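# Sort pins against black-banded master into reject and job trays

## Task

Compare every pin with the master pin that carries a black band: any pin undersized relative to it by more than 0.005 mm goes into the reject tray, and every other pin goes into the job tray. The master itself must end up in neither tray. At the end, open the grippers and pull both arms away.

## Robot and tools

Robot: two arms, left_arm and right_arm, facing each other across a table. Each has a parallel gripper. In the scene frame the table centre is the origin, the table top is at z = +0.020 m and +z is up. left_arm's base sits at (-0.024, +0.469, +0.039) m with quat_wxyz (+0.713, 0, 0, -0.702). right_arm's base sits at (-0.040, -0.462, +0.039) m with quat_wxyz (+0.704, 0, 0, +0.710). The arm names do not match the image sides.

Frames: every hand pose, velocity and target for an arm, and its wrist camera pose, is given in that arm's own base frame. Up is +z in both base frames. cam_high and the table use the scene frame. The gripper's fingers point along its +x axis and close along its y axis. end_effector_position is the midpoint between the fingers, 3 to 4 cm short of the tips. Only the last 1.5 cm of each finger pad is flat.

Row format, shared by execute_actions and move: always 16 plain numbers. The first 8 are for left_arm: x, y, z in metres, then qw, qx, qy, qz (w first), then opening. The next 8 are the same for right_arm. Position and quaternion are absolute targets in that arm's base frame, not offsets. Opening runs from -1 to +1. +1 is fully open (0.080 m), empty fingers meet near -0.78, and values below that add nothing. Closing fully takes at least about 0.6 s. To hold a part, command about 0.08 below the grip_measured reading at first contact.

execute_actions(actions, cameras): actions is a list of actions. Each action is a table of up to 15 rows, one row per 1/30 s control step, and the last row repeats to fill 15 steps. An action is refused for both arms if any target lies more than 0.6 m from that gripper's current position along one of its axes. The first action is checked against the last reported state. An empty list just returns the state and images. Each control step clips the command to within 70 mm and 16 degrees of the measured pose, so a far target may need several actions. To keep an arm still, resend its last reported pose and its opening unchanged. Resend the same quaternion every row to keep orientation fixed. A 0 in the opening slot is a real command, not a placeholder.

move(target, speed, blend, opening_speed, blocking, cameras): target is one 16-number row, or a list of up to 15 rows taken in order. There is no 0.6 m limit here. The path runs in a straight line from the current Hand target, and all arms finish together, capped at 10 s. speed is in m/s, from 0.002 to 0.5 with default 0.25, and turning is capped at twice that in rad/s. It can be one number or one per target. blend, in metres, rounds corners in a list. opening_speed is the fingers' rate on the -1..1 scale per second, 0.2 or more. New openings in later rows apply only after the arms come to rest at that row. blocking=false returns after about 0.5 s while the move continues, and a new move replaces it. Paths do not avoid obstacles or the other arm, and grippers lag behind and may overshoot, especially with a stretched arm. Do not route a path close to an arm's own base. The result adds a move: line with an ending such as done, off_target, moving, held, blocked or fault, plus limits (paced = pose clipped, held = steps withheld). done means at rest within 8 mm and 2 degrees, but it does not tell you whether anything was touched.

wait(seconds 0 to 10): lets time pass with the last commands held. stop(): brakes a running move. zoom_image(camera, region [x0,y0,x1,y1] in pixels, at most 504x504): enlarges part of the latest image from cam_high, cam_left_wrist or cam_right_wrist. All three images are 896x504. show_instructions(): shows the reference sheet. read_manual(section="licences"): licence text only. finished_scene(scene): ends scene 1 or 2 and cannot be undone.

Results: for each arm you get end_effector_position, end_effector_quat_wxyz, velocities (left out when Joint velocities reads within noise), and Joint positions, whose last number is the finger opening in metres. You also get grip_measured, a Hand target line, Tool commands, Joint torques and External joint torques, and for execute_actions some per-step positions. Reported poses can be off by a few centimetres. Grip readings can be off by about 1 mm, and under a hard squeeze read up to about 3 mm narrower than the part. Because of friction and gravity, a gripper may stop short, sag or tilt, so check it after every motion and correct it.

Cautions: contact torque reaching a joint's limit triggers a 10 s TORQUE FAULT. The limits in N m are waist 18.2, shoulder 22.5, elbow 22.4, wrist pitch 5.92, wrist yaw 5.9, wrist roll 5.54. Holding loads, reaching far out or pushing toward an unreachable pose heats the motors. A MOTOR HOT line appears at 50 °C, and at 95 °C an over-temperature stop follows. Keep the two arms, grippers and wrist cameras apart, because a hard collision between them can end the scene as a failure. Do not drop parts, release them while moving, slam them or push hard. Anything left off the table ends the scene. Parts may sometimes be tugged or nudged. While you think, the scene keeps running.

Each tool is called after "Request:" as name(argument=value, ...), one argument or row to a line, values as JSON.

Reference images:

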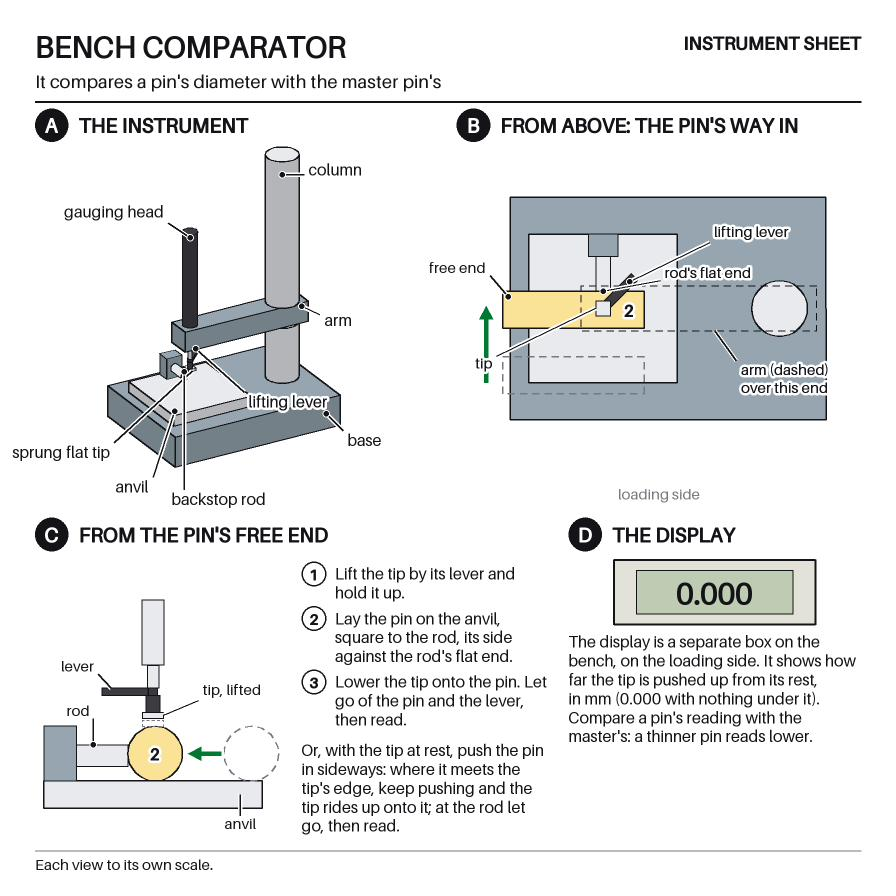

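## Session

Request:
execute_actions(
  actions=[],
)

Scene clock: 0.00 s.
left_arm: end_effector_position=(+0.3662, +0.0862, +0.3039) grip_measured=+0.994 end_effector_quat_wxyz=(+0.942, -0.072, +0.313, -0.094) | right_arm: end_effector_position=(+0.3009, +0.1450, +0.2597) grip_measured=+1.000 end_effector_quat_wxyz=(+0.956, +0.214, +0.190, -0.066)
Joint positions: left_arm=[0.449 1.434 1.483 -0.804 0.572 0.232 0.08] | right_arm=[0.75 1.151 0.948 -0.344 0.719 0.813 0.08]
Joint velocities: within noise
Joint torques (N m): no reading
External joint torques (N m): no reading
Heat: left arm: hottest wrist pitch 38 °C (+0.0 °C/min); right arm: hottest wrist pitch 30 °C (+0.0 °C/min).
Hand target: left_arm +0.3662, +0.0861, +0.3053; +0.943, -0.071, +0.311, -0.094 | right_arm +0.3008, +0.1449, +0.2605; +0.956, +0.215, +0.189, -0.065
Tool commands: left_gripper/opening=+0.99424 right_gripper/opening=+1.0

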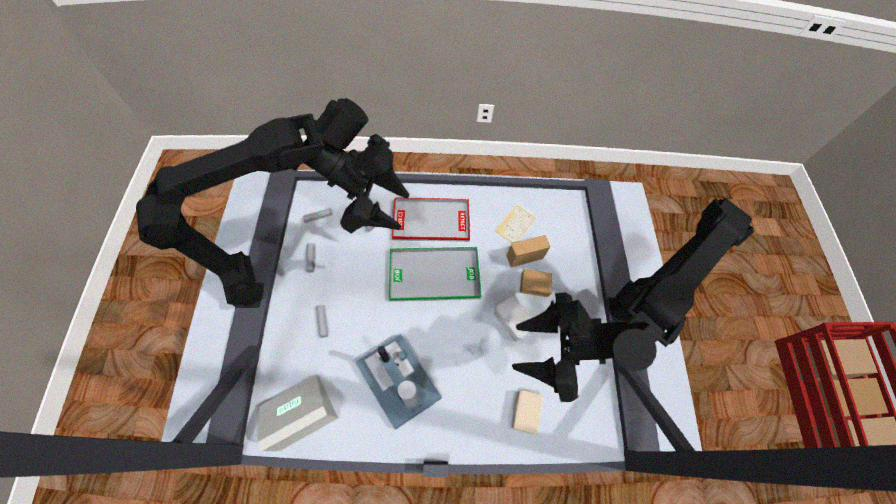

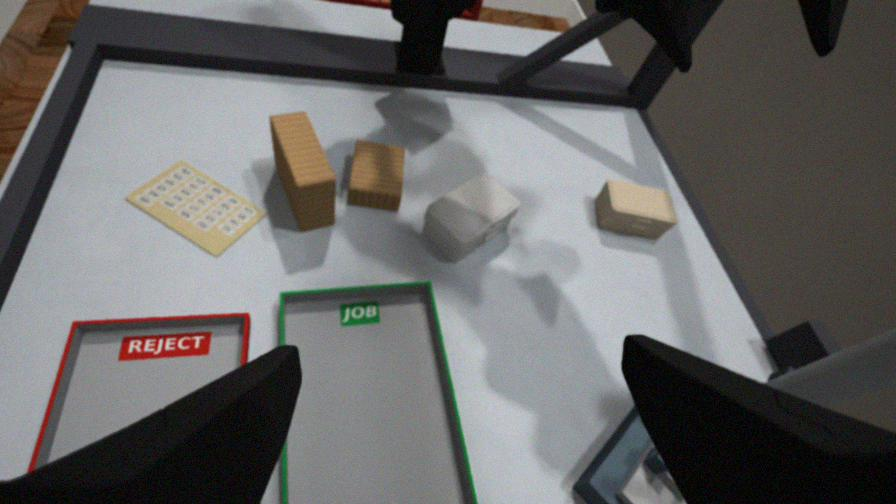

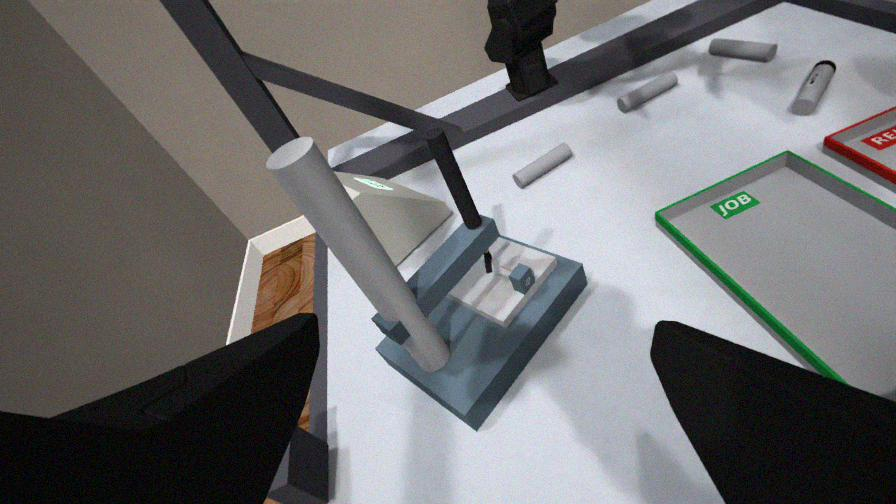

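Request:
move(
  target=[0.24,0.0,0.30,0.8192,0,0.5736,0,0.0,0.3008,0.1449,0.2605,0.956,0.215,0.189,-0.065,1.0],
)

Request:
zoom_image(
  camera="cam_left_wrist",
  region=[0, 0, 448, 252],
)

Request:
zoom_image(
  camera="cam_left_wrist",
  region=[448, 0, 896, 252],
)

Scene clock: 24.10 s.
left_arm: end_effector_position=(+0.2413, +0.0002, +0.2948) grip_measured=+0.002 end_effector_quat_wxyz=(+0.822, -0.001, +0.570, -0.001) | right_arm: end_effector_position=(+0.3009, +0.1450, +0.2597) grip_measured=+1.000 end_effector_quat_wxyz=(+0.956, +0.214, +0.190, -0.066)
Joint positions: left_arm=[0.003 1.322 1.669 -1.561 0.004 0.003 0.035] | right_arm=[0.75 1.151 0.948 -0.344 0.719 0.813 0.08]
Joint velocities: within noise
Joint torques (N m): left_arm=[-0.29 -4.08 7.29 0.78 -0.18 -0.11] | right_arm=[-0.03 -4.28 6.65 1.19 0.26 -0.03]
External joint torques (N m): left_arm=[-0.29 -0.7 2.06 -0.13 -0.18 -0.11] | right_arm=[-0.03 -0.6 -0.13 -0.26 0.02 -0.02]
Heat: left arm: hottest wrist pitch 42 °C (+10.0 °C/min); right arm: hottest wrist pitch 33 °C (+7.5 °C/min).
Hand target: left_arm +0.2401, +0.0000, +0.2994; +0.826, +0.000, +0.563, +0.000 | right_arm +0.3008, +0.1449, +0.2604; +0.956, +0.215, +0.189, -0.065
Off the commanded pose: left_arm 0.005 m, 0 deg | right_arm 0.001 m, 0 deg.
joint sent to its limit (left arm) — joint 4 (wrist pitch), lower limit. The joint targets still meet the commanded pose.
move: done

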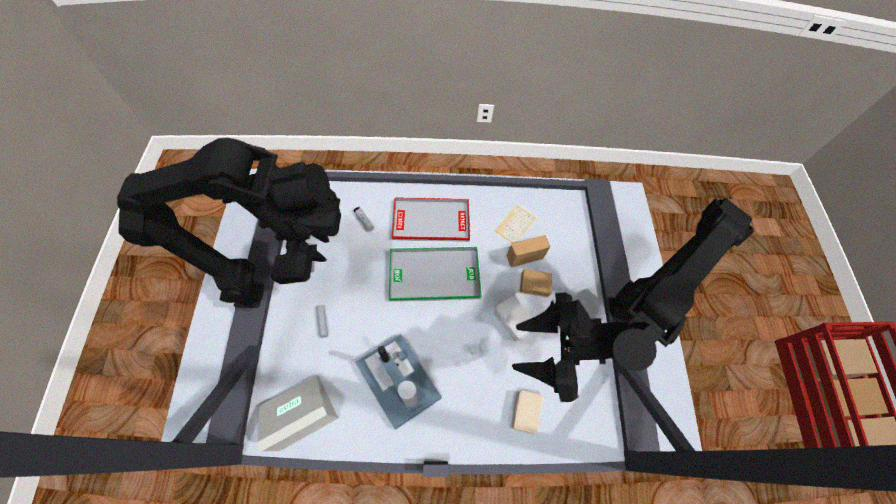

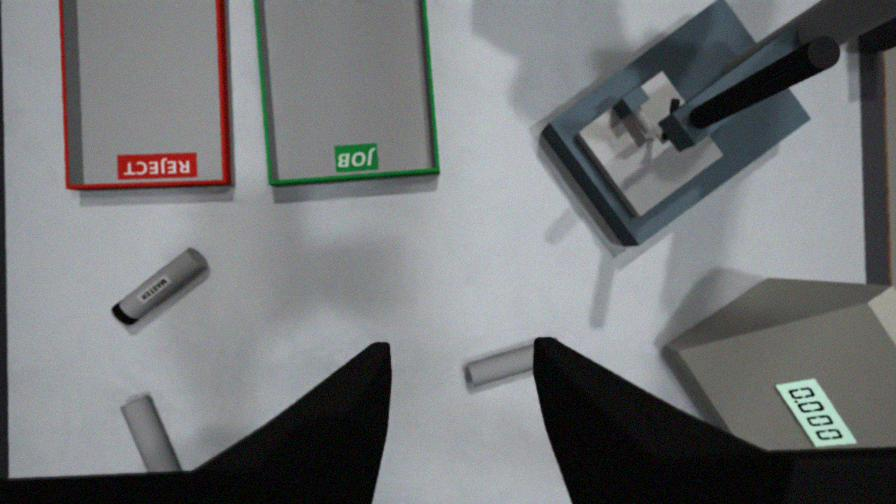

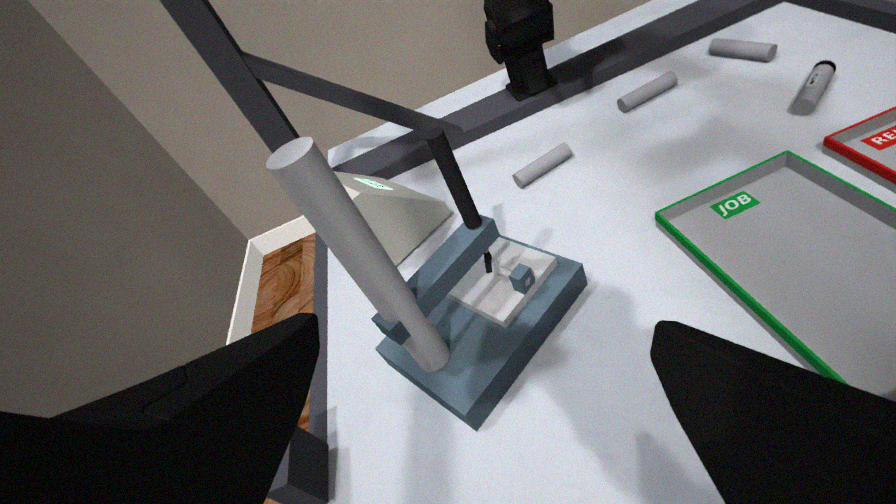

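Scaled by 1.125 from the camera's 896x504 image, which has a finer 1280x720 frame.

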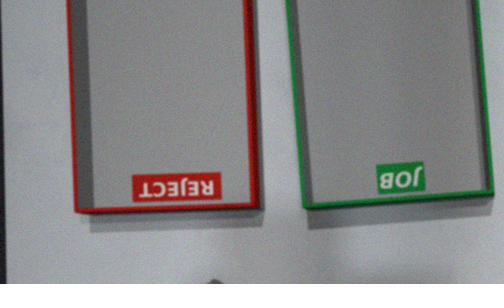

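Scaled by 1.125 from the camera's 896x504 image, which has a finer 1280x720 frame.

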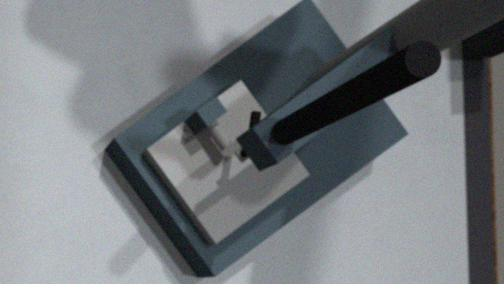

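Request:
zoom_image(
  camera="cam_left_wrist",
  region=[340, 300, 600, 446],
)

Request:
zoom_image(
  camera="cam_left_wrist",
  region=[80, 220, 600, 504],
)

Scaled by 1.938 from the camera's 896x504 image, which has a finer 1280x720 frame.

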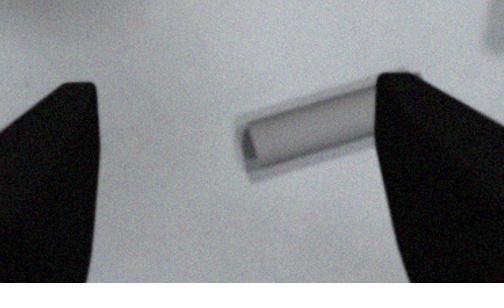

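Region (80, 220, 600, 504) is 520x284 pixels. A region can be at most 504 by 504 pixels.

Request:
move(
  target=[0.242,0.273,0.14,0.8146,0.1853,0.3798,-0.3973,0.0,0.3008,0.1449,0.2605,0.956,0.215,0.189,-0.065,1.0],
  cameras=["cam_left_wrist","cam_high"],
)

Request:
move(
  target=[0.242,0.273,0.08,0.8146,0.1853,0.3798,-0.3973,0.0,0.3008,0.1449,0.2605,0.956,0.215,0.189,-0.065,1.0],
  cameras=["cam_left_wrist"],
)

Scene clock: 88.40 s.
left_arm: end_effector_position=(+0.2406, +0.2703, +0.1410) grip_measured=+0.002 end_effector_quat_wxyz=(+0.819, +0.199, +0.386, -0.376) | right_arm: end_effector_position=(+0.3009, +0.1450, +0.2597) grip_measured=+1.000 end_effector_quat_wxyz=(+0.956, +0.214, +0.190, -0.066)
Joint positions: left_arm=[1.09 2.082 1.803 -1.56 0.627 2.067 0.035] | right_arm=[0.75 1.151 0.948 -0.344 0.719 0.813 0.08]
Joint velocities: within noise
Joint torques (N m): left_arm=[0.02 -6.57 7.36 -0.37 0.53 0.04] | right_arm=[0.02 -4.3 6.65 1.17 0.23 -0.05]
External joint torques (N m): left_arm=[-0.03 2.17 2.26 -0.23 0.14 0.04] | right_arm=[0.02 -0.61 -0.16 -0.29 0 -0.03]
Heat: left arm: hottest wrist pitch 40 °C (-1.0 °C/min); right arm: hottest wrist pitch 37 °C (+3.0 °C/min).
Hand target: left_arm +0.2421, +0.2727, +0.1398; +0.820, +0.198, +0.383, -0.376 | right_arm +0.3008, +0.1449, +0.2604; +0.956, +0.215, +0.189, -0.065
Off the commanded pose: left_arm 0.003 m, 3 deg | right_arm 0.001 m, 0 deg.
joint sent to its limit (left arm) — joint 4 (wrist pitch), lower limit. The joint targets are off in orientation, not in position.
move: off_target (left_arm)
Images, in order (width x height): cam_high 896x504, cam_left_wrist 896x504.

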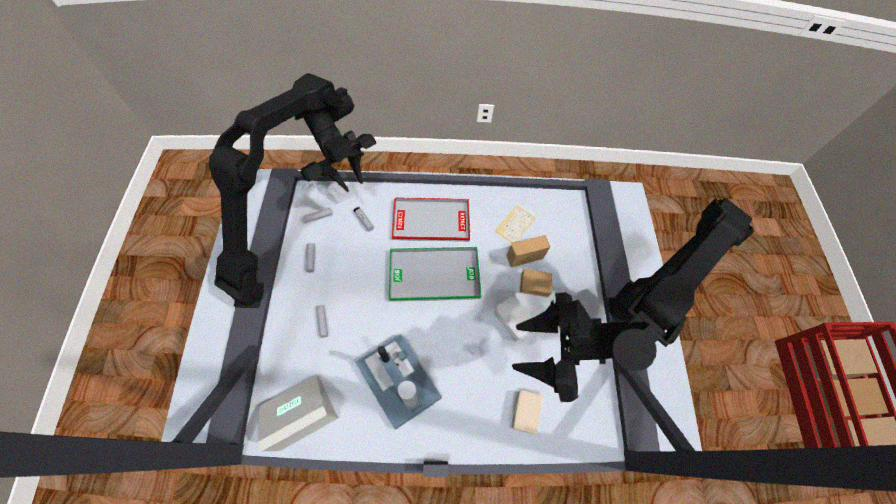

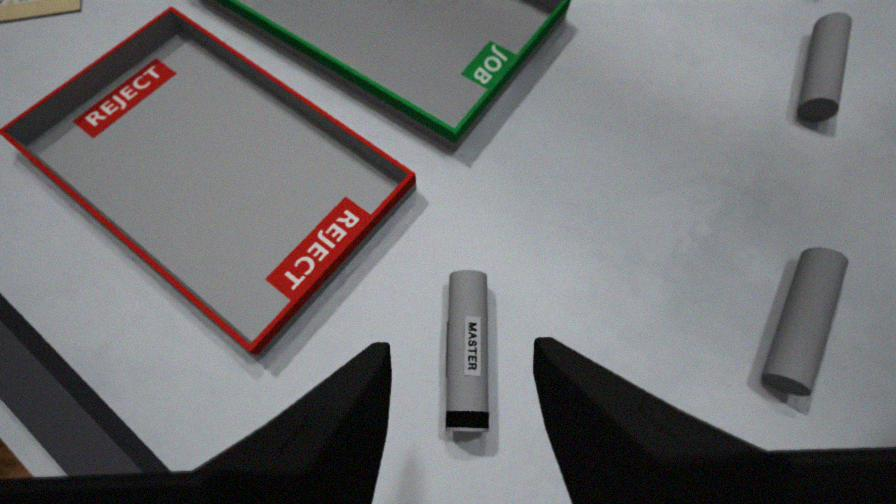

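Scene clock: 89.30 s.
left_arm: end_effector_position=(+0.2429, +0.2750, +0.0857) grip_measured=+0.002 end_effector_quat_wxyz=(+0.815, +0.193, +0.380, -0.392) | right_arm: end_effector_position=(+0.3009, +0.1450, +0.2597) grip_measured=+1.000 end_effector_quat_wxyz=(+0.956, +0.214, +0.190, -0.066)
Joint positions: left_arm=[1.09 2.17 1.708 -1.424 0.626 2.103 0.035] | right_arm=[0.75 1.151 0.948 -0.344 0.719 0.813 0.08]
Joint velocities: within noise
Joint torques (N m): left_arm=[-0.05 -7.17 4.41 -0.17 0.33 0.07] | right_arm=[-0.04 -4.33 6.68 1.18 0.24 -0.03]
External joint torques (N m): left_arm=[-0.05 2.02 -0.54 0.05 -0.06 0.07] | right_arm=[-0.05 -0.67 -0.1 -0.28 0.01 -0.01]
Heat: left arm: hottest wrist pitch 40 °C (-1.0 °C/min); right arm: hottest wrist pitch 37 °C (+3.0 °C/min).
Hand target: left_arm +0.2420, +0.2730, +0.0800; +0.815, +0.185, +0.380, -0.397 | right_arm +0.3008, +0.1449, +0.2604; +0.956, +0.215, +0.189, -0.065
Off the commanded pose: left_arm 0.006 m, 1 deg | right_arm 0.001 m, 0 deg.
move: done
Images, in order (width x height): cam_left_wrist 896x504.

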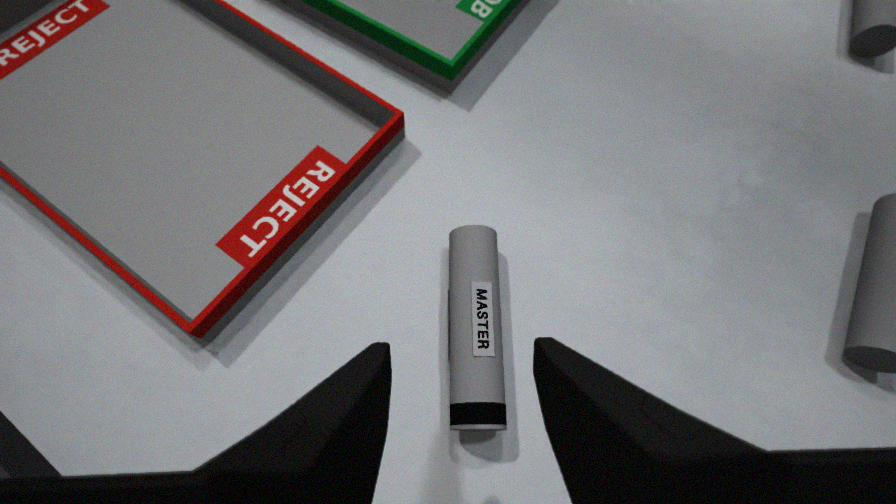

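Request:
move(
  target=[0.235,0.2674,0.040,0.8090,0.1905,0.3772,-0.4086,0.0,0.3008,0.1449,0.2605,0.956,0.215,0.189,-0.065,1.0],
  cameras=["cam_left_wrist"],
  speed=0.12,
)

Scene clock: 121.07 s.
left_arm: end_effector_position=(+0.2375, +0.2695, +0.0460) grip_measured=+0.002 end_effector_quat_wxyz=(+0.809, +0.199, +0.377, -0.405) | right_arm: end_effector_position=(+0.3009, +0.1450, +0.2597) grip_measured=+1.000 end_effector_quat_wxyz=(+0.956, +0.214, +0.190, -0.066)
Joint positions: left_arm=[1.093 2.203 1.596 -1.3 0.615 2.143 0.035] | right_arm=[0.75 1.151 0.948 -0.344 0.719 0.813 0.08]
Joint velocities: within noise
Joint torques (N m): left_arm=[0.24 -6.98 3.84 -0.2 0.3 0.09] | right_arm=[-0.04 -4.22 6.66 1.18 0.25 -0.04]
External joint torques (N m): left_arm=[0.19 2.08 -0.82 0.05 -0.07 0.09] | right_arm=[-0.06 -0.54 -0.12 -0.28 0.01 -0.03]
Heat: left arm: hottest wrist pitch 38 °C (-2.0 °C/min); right arm: hottest wrist pitch 38 °C (+2.0 °C/min).
Hand target: left_arm +0.2350, +0.2673, +0.0401; +0.809, +0.190, +0.377, -0.409 | right_arm +0.3008, +0.1449, +0.2604; +0.956, +0.215, +0.189, -0.065
Off the commanded pose: left_arm 0.007 m, 1 deg | right_arm 0.001 m, 0 deg.
move: done
Images, in order (width x height): cam_left_wrist 896x504.

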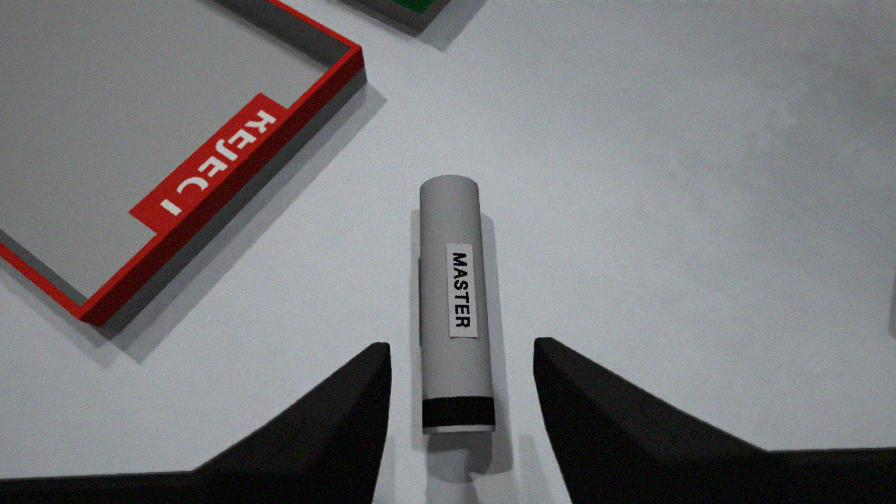

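Request:
move(
  target=[
    [0.2329,0.2702,0.0075,0.8090,0.1905,0.3772,-0.4086,0.0,0.3008,0.1449,0.2605,0.956,0.215,0.189,-0.065,1.0],
    [0.2329,0.2702,0.0075,0.8090,0.1905,0.3772,-0.4086,-0.55,0.3008,0.1449,0.2605,0.956,0.215,0.189,-0.065,1.0],
  ],
  cameras=["cam_left_wrist"],
  speed=0.08,
  opening_speed=1.2,
)

Scene clock: 137.97 s.
left_arm: end_effector_position=(+0.2368, +0.2740, +0.0182) grip_measured=-0.405 end_effector_quat_wxyz=(+0.811, +0.204, +0.373, -0.401) | right_arm: end_effector_position=(+0.3009, +0.1450, +0.2597) grip_measured=+1.000 end_effector_quat_wxyz=(+0.956, +0.214, +0.190, -0.066)
Joint positions: left_arm=[1.102 2.253 1.559 -1.208 0.621 2.154 0.017] | right_arm=[0.75 1.151 0.948 -0.344 0.719 0.813 0.08]
Joint velocities: within noise
Joint torques (N m): left_arm=[0.14 -5.93 3.42 -0.03 0 0.01] | right_arm=[0.02 -4.31 6.69 1.19 0.26 -0.04]
External joint torques (N m): left_arm=[0.15 3.3 -1.11 0.21 -0.39 0.01] | right_arm=[-0.03 -0.64 -0.09 -0.26 0.03 -0.03]
Heat: left arm: hottest wrist pitch 38 °C (-2.0 °C/min); right arm: hottest wrist pitch 38 °C (+1.0 °C/min).
Hand target: left_arm +0.2329, +0.2701, +0.0078; +0.809, +0.191, +0.377, -0.409 | right_arm +0.3008, +0.1449, +0.2604; +0.956, +0.215, +0.189, -0.065
Off the commanded pose: left_arm 0.012 m, 2 deg | right_arm 0.001 m, 0 deg.
move: off_target (left_arm); target 2's new opening was sent with left_arm's hand 0.012 m and 1 deg from that target
Images, in order (width x height): cam_left_wrist 896x504.

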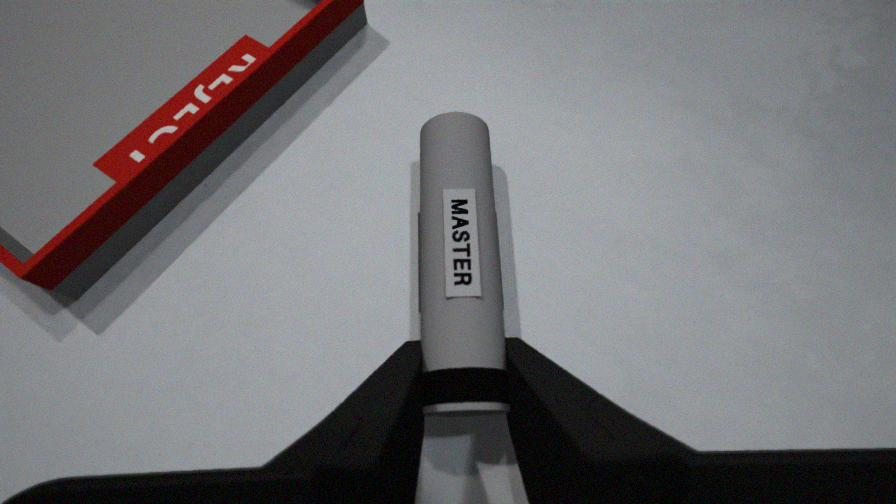

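Request:
move(
  target=[
    [0.2340,0.2710,0.12,0.8090,0.1905,0.3772,-0.4086,-0.55,0.3008,0.1449,0.2605,0.956,0.215,0.189,-0.065,1.0],
    [0.303,-0.108,0.155,0.8017,0.1971,0.3738,-0.4227,-0.55,0.3008,0.1449,0.2605,0.956,0.215,0.189,-0.065,1.0],
  ],
  blend=[0.03,0],
  speed=0.25,
)

Scene clock: 168.73 s.
left_arm: end_effector_position=(+0.3023, -0.1066, +0.1528) grip_measured=-0.405 end_effector_quat_wxyz=(+0.800, +0.197, +0.379, -0.422) | right_arm: end_effector_position=(+0.3009, +0.1450, +0.2597) grip_measured=+1.000 end_effector_quat_wxyz=(+0.956, +0.214, +0.190, -0.066)
Joint positions: left_arm=[-0.11 1.373 0.999 -0.706 0.505 0.727 0.017] | right_arm=[0.75 1.151 0.948 -0.344 0.719 0.813 0.08]
Joint velocities: within noise
Joint torques (N m): left_arm=[-0.32 -4.85 7.17 1.46 0.39 -0.1] | right_arm=[-0.02 -4.27 6.68 1.18 0.23 -0.03]
External joint torques (N m): left_arm=[-0.32 -0.1 0.97 0.44 0.1 -0.1] | right_arm=[-0.02 -0.55 -0.13 -0.28 -0.01 -0.01]
Heat: left arm: hottest wrist pitch 38 °C (-1.0 °C/min); right arm: hottest wrist pitch 38 °C (+1.0 °C/min).
Hand target: left_arm +0.3030, -0.1080, +0.1551; +0.802, +0.197, +0.374, -0.423 | right_arm +0.3008, +0.1449, +0.2604; +0.956, +0.215, +0.189, -0.065
Off the commanded pose: left_arm 0.003 m, 1 deg | right_arm 0.001 m, 0 deg.
move: done

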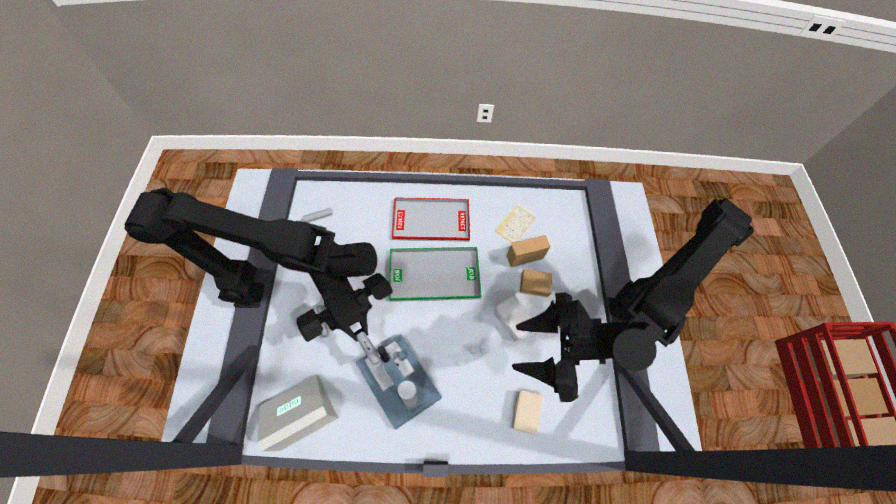

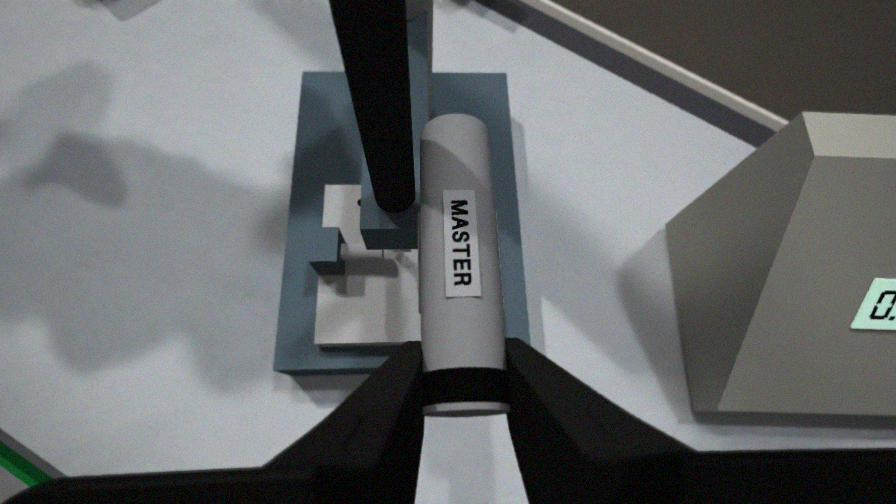

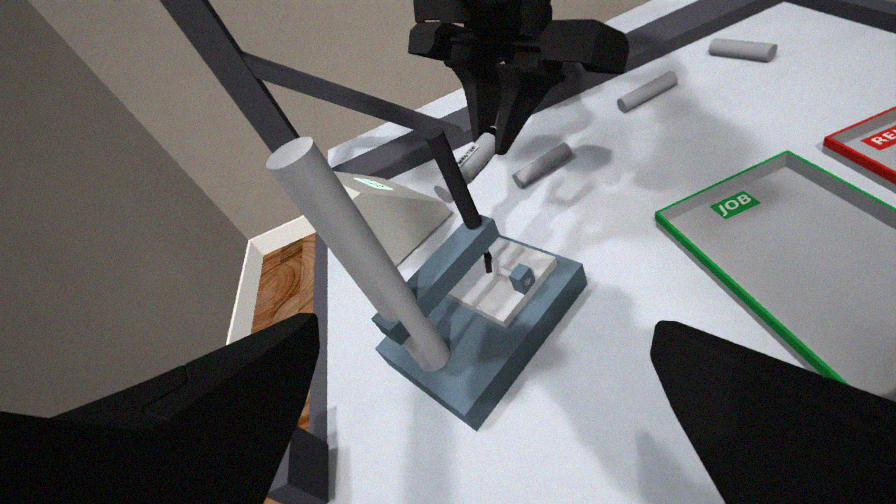

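Request:
zoom_image(
  camera="cam_left_wrist",
  region=[260, 150, 560, 440],
)

Scaled by 1.680 from the camera's 896x504 image, which has a finer 1280x720 frame.

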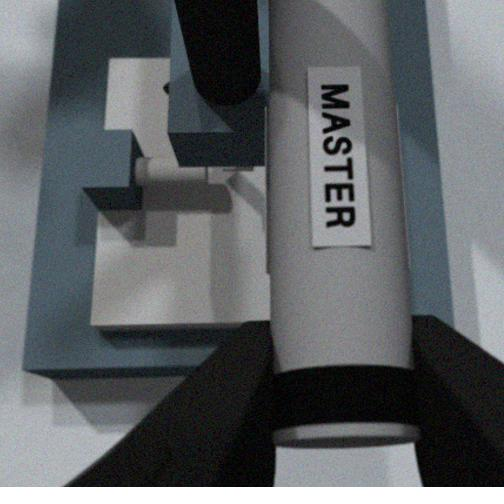

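Request:
move(
  target=[0.3112,-0.1325,0.072,0.8038,0.1951,0.3748,-0.4184,-0.55,0.3008,0.1449,0.2605,0.956,0.215,0.189,-0.065,1.0],
  speed=0.15,
  cameras=["cam_left_wrist"],
)

Request:
zoom_image(
  camera="cam_left_wrist",
  region=[180, 100, 580, 440],
)

Scene clock: 211.80 s.
left_arm: end_effector_position=(+0.3124, -0.1314, +0.0745) grip_measured=-0.405 end_effector_quat_wxyz=(+0.805, +0.197, +0.373, -0.417) | right_arm: end_effector_position=(+0.3009, +0.1450, +0.2597) grip_measured=+1.000 end_effector_quat_wxyz=(+0.956, +0.214, +0.190, -0.066)
Joint positions: left_arm=[-0.202 1.51 0.775 -0.284 0.454 0.627 0.017] | right_arm=[0.75 1.151 0.948 -0.344 0.719 0.813 0.08]
Joint velocities: within noise
Joint torques (N m): left_arm=[-0.31 -4.38 5.69 1.57 0.31 -0.12] | right_arm=[-0.01 -4.3 6.69 1.18 0.24 -0.04]
External joint torques (N m): left_arm=[-0.27 0.95 -0.06 0.47 0.05 -0.13] | right_arm=[-0.01 -0.63 -0.03 -0.25 0 -0.02]
Heat: left arm: hottest wrist pitch 42 °C (+4.0 °C/min); right arm: hottest wrist pitch 39 °C (+1.0 °C/min).
Hand target: left_arm +0.3112, -0.1325, +0.0720; +0.804, +0.195, +0.375, -0.418 | right_arm +0.3008, +0.1449, +0.2604; +0.956, +0.215, +0.189, -0.065
Off the commanded pose: left_arm 0.003 m, 0 deg | right_arm 0.001 m, 0 deg.
move: done
Images, in order (width x height): cam_left_wrist 896x504.

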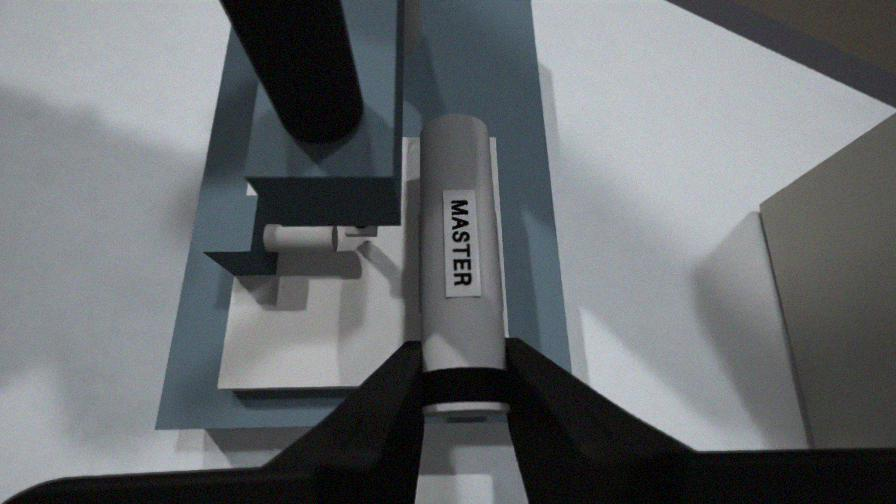

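Scaled by 1.260 from the camera's 896x504 image, which has a finer 1280x720 frame.

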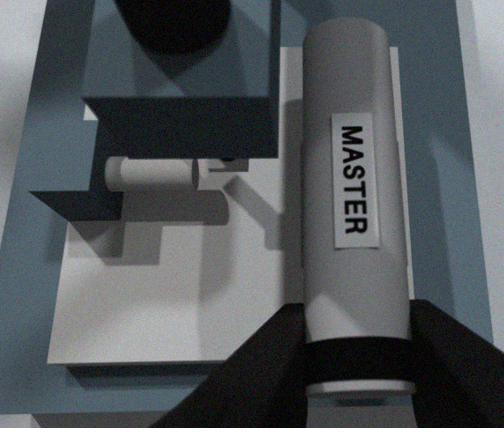

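Request:
move(
  target=[0.3112,-0.1325,0.056,0.8038,0.1951,0.3748,-0.4184,-0.55,0.3008,0.1449,0.2605,0.956,0.215,0.189,-0.065,1.0],
  speed=0.06,
  cameras=["cam_left_wrist"],
)

Request:
zoom_image(
  camera="cam_left_wrist",
  region=[180, 100, 580, 440],
)

Scene clock: 233.70 s.
left_arm: end_effector_position=(+0.3149, -0.1321, +0.0626) grip_measured=-0.405 end_effector_quat_wxyz=(+0.808, +0.198, +0.367, -0.416) | right_arm: end_effector_position=(+0.3009, +0.1450, +0.2597) grip_measured=+1.000 end_effector_quat_wxyz=(+0.956, +0.214, +0.190, -0.066)
Joint positions: left_arm=[-0.203 1.541 0.743 -0.205 0.455 0.627 0.017] | right_arm=[0.75 1.151 0.948 -0.344 0.719 0.813 0.08]
Joint velocities: within noise
Joint torques (N m): left_arm=[-0.31 -3.77 4.82 1.39 0.28 -0.1] | right_arm=[0 -4.28 6.64 1.17 0.25 -0.03]
External joint torques (N m): left_arm=[-0.32 1.61 -0.76 0.28 0.03 -0.1] | right_arm=[0.02 -0.57 -0.14 -0.28 0.01 -0.01]
Heat: left arm: hottest wrist pitch 44 °C (+6.0 °C/min); right arm: hottest wrist pitch 39 °C (+1.0 °C/min).
Hand target: left_arm +0.3111, -0.1325, +0.0561; +0.804, +0.195, +0.375, -0.418 | right_arm +0.3008, +0.1449, +0.2604; +0.956, +0.215, +0.189, -0.065
Off the commanded pose: left_arm 0.008 m, 1 deg | right_arm 0.001 m, 0 deg.
move: done
Images, in order (width x height): cam_left_wrist 896x504.

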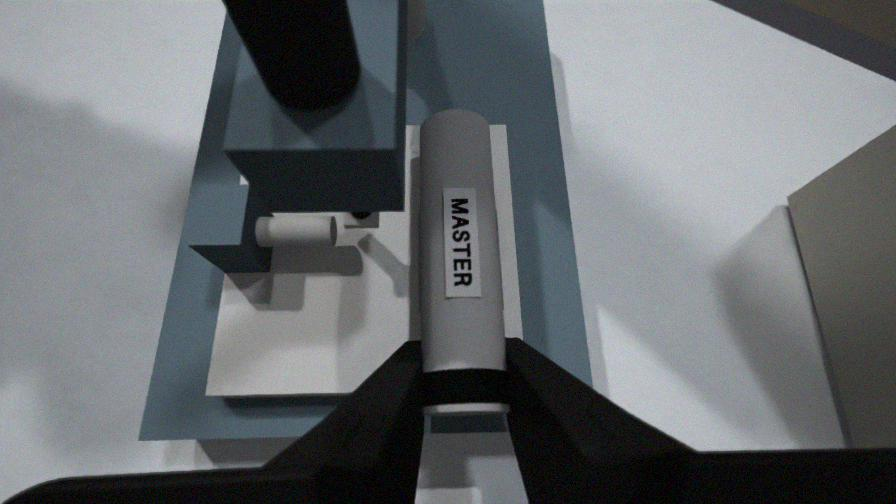

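Scaled by 1.260 from the camera's 896x504 image, which has a finer 1280x720 frame.

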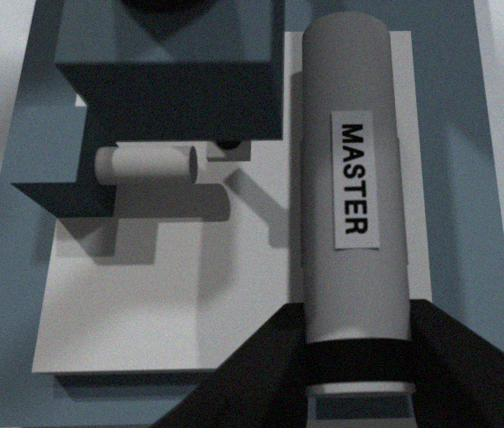

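Request:
move(
  target=[
    [0.3112,-0.1325,0.0595,0.8038,0.1951,0.3748,-0.4184,-0.55,0.3008,0.1449,0.2605,0.956,0.215,0.189,-0.065,1.0],
    [0.3380,-0.1140,0.0595,0.8038,0.1951,0.3748,-0.4184,-0.55,0.3008,0.1449,0.2605,0.956,0.215,0.189,-0.065,1.0],
  ],
  speed=[0.05,0.04],
  cameras=["cam_left_wrist","cam_right_wrist"],
)

Request:
zoom_image(
  camera="cam_left_wrist",
  region=[280, 60, 680, 440],
)

Scene clock: 252.50 s.
left_arm: end_effector_position=(+0.3325, -0.1190, +0.0614) grip_measured=-0.405 end_effector_quat_wxyz=(+0.802, +0.193, +0.370, -0.428) | right_arm: end_effector_position=(+0.3009, +0.1450, +0.2597) grip_measured=+1.000 end_effector_quat_wxyz=(+0.956, +0.214, +0.190, -0.066)
Joint positions: left_arm=[-0.134 1.62 0.826 -0.263 0.512 0.704 0.017] | right_arm=[0.75 1.151 0.948 -0.344 0.719 0.813 0.08]
Joint velocities: within noise
Joint torques (N m): left_arm=[0.95 -3.68 7.74 1.04 -0.23 0.02] | right_arm=[-0.01 -4.31 6.67 1.16 0.24 -0.04]
External joint torques (N m): left_arm=[0.95 2.2 2.2 -0.01 -0.52 0.02] | right_arm=[-0.01 -0.54 -0.19 -0.31 0 -0.02]
Heat: left arm: hottest wrist pitch 42 °C (+2.0 °C/min); right arm: hottest wrist pitch 39 °C (+1.0 °C/min).
Hand target: left_arm +0.3378, -0.1140, +0.0596; +0.804, +0.195, +0.375, -0.419 | right_arm +0.3008, +0.1449, +0.2604; +0.956, +0.215, +0.189, -0.065
Off the commanded pose: left_arm 0.008 m, 1 deg | right_arm 0.001 m, 0 deg.
move: done
Images, in order (width x height): cam_left_wrist 896x504, cam_right_wrist 896x504.

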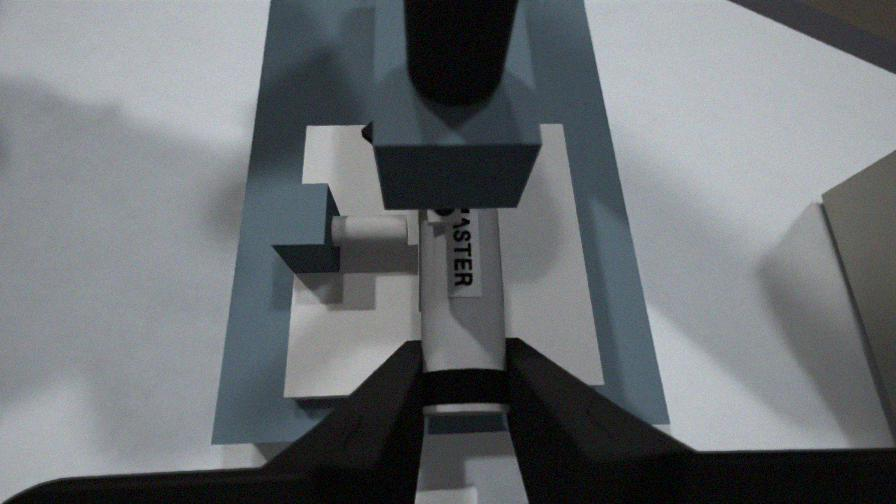

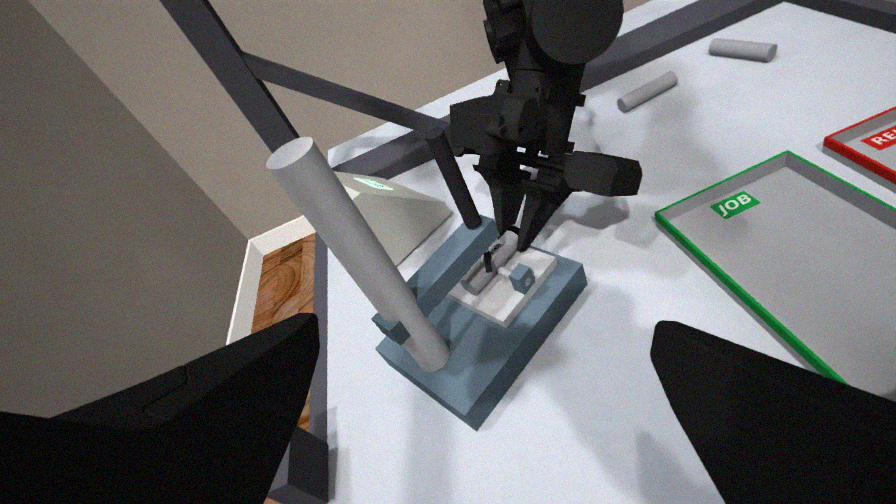

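Scaled by 1.260 from the camera's 896x504 image, which has a finer 1280x720 frame.

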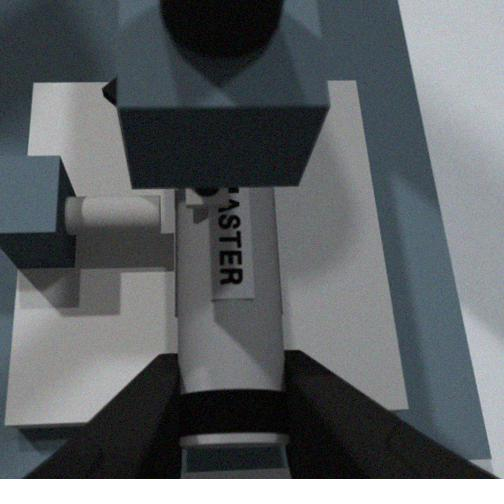

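Request:
move(
  target=[
    [0.3420,-0.1113,0.0595,0.8038,0.1951,0.3748,-0.4184,-0.55,0.3008,0.1449,0.2605,0.956,0.215,0.189,-0.065,1.0],
  ],
  speed=[0.04],
  cameras=["cam_left_wrist"],
)

Request:
zoom_image(
  camera="cam_left_wrist",
  region=[280, 60, 680, 440],
)

Scene clock: 263.80 s.
left_arm: end_effector_position=(+0.3357, -0.1170, +0.0614) grip_measured=-0.405 end_effector_quat_wxyz=(+0.801, +0.193, +0.370, -0.429) | right_arm: end_effector_position=(+0.3009, +0.1450, +0.2597) grip_measured=+1.000 end_effector_quat_wxyz=(+0.956, +0.214, +0.190, -0.066)
Joint positions: left_arm=[-0.124 1.633 0.841 -0.271 0.519 0.714 0.017] | right_arm=[0.75 1.151 0.948 -0.344 0.719 0.813 0.08]
Joint velocities: within noise
Joint torques (N m): left_arm=[1.1 -3.67 7.85 1.13 -0.29 0] | right_arm=[-0.08 -4.25 6.64 1.18 0.25 -0.05]
External joint torques (N m): left_arm=[1.1 2.27 2.39 0.11 -0.59 0] | right_arm=[-0.08 -0.56 -0.17 -0.28 0.02 -0.03]
Heat: left arm: hottest wrist pitch 42 °C (+1.0 °C/min); right arm: hottest wrist pitch 39 °C (+0.0 °C/min).
Hand target: left_arm +0.3418, -0.1112, +0.0596; +0.804, +0.195, +0.375, -0.418 | right_arm +0.3008, +0.1449, +0.2604; +0.956, +0.215, +0.189, -0.065
Off the commanded pose: left_arm 0.009 m, 1 deg | right_arm 0.001 m, 0 deg.
move: off_target (left_arm)
Images, in order (width x height): cam_left_wrist 896x504.

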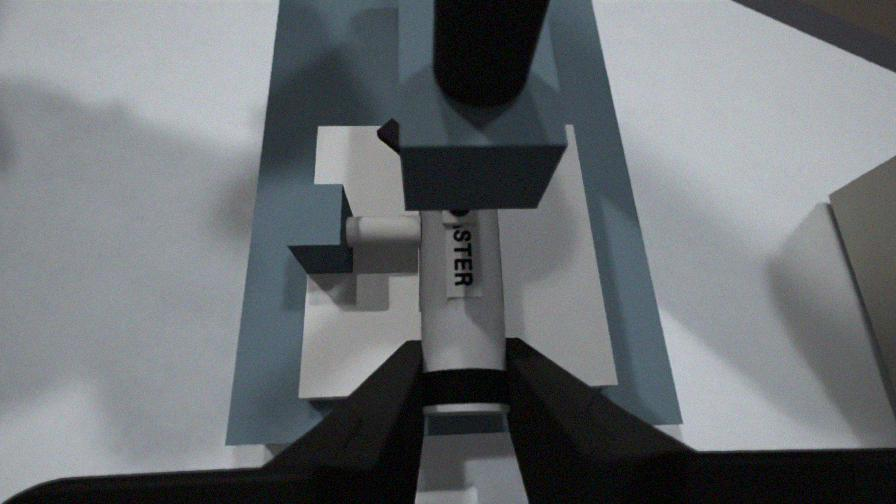

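Scaled by 1.260 from the camera's 896x504 image, which has a finer 1280x720 frame.

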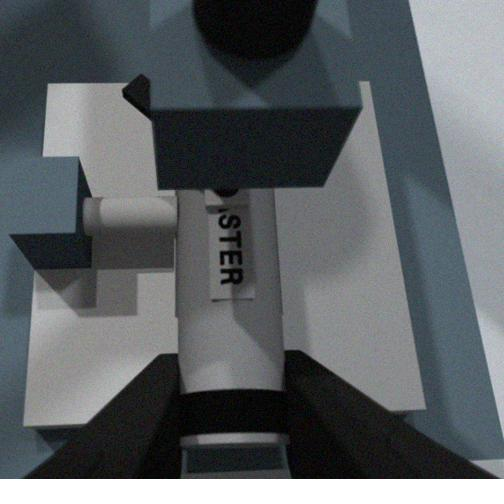

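Request:
move(
  target=[
    [0.3352,-0.1176,0.0595,0.8038,0.1951,0.3748,-0.4184,-0.55,0.3008,0.1449,0.2605,0.956,0.215,0.189,-0.065,1.0],
    [0.3352,-0.1176,0.0595,0.8038,0.1951,0.3748,-0.4184,0.0,0.3008,0.1449,0.2605,0.956,0.215,0.189,-0.065,1.0],
    [0.311,-0.083,0.110,0.8038,0.1951,0.3748,-0.4184,0.0,0.3008,0.1449,0.2605,0.956,0.215,0.189,-0.065,1.0],
    [0.260,-0.120,0.17,0.7424,0.2424,0.3462,-0.5198,0.0,0.3008,0.1449,0.2605,0.956,0.215,0.189,-0.065,1.0],
  ],
  speed=[0.05,0.2,0.2,0.2],
  opening_speed=1.2,
  blend=[0.0,0.0,0.02,0],
  cameras=["cam_left_wrist"],
)

Request:
zoom_image(
  camera="cam_left_wrist",
  region=[620, 180, 820, 300],
)

Scene clock: 286.27 s.
left_arm: end_effector_position=(+0.2583, -0.1184, +0.1628) grip_measured=-0.002 end_effector_quat_wxyz=(+0.739, +0.238, +0.357, -0.519) | right_arm: end_effector_position=(+0.3009, +0.1450, +0.2597) grip_measured=+1.000 end_effector_quat_wxyz=(+0.956, +0.214, +0.190, -0.066)
Joint positions: left_arm=[-0.124 1.319 1.015 -0.921 0.604 0.975 0.035] | right_arm=[0.75 1.151 0.948 -0.344 0.719 0.813 0.08]
Joint velocities: within noise
Joint torques (N m): left_arm=[-0.34 -4.78 8.77 0.7 0.51 0.09] | right_arm=[0.03 -4.35 6.7 1.16 0.23 -0.05]
External joint torques (N m): left_arm=[-0.34 -0.58 2.69 -0.12 0.14 0.09] | right_arm=[0.02 -0.59 -0.19 -0.33 0 -0.04]
Heat: left arm: hottest wrist pitch 41 °C (-3.0 °C/min); right arm: hottest wrist pitch 39 °C (+0.0 °C/min).
Hand target: left_arm +0.2599, -0.1200, +0.1700; +0.742, +0.242, +0.346, -0.520 | right_arm +0.3008, +0.1449, +0.2604; +0.956, +0.215, +0.189, -0.065
Off the commanded pose: left_arm 0.008 m, 1 deg | right_arm 0.001 m, 0 deg.
move: done
Images, in order (width x height): cam_left_wrist 896x504.

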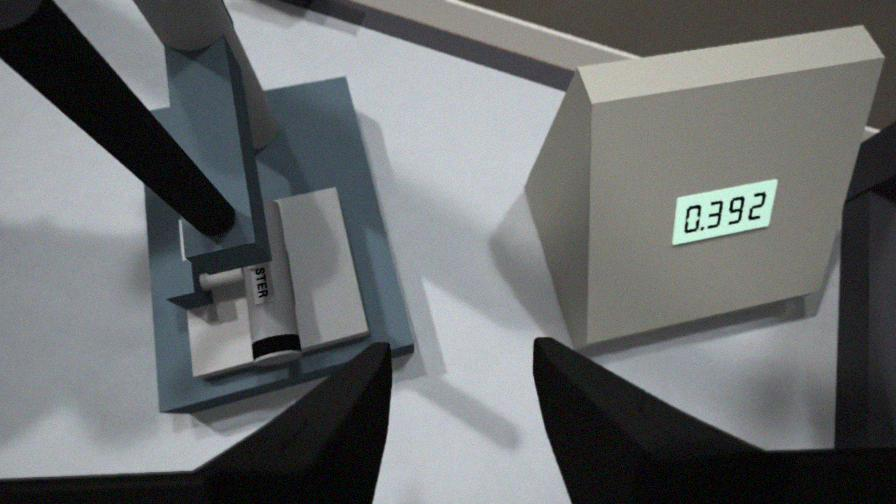

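Scaled by 2.520 from the camera's 896x504 image, which has a finer 1280x720 frame.

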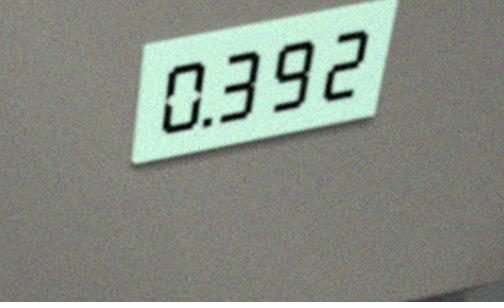

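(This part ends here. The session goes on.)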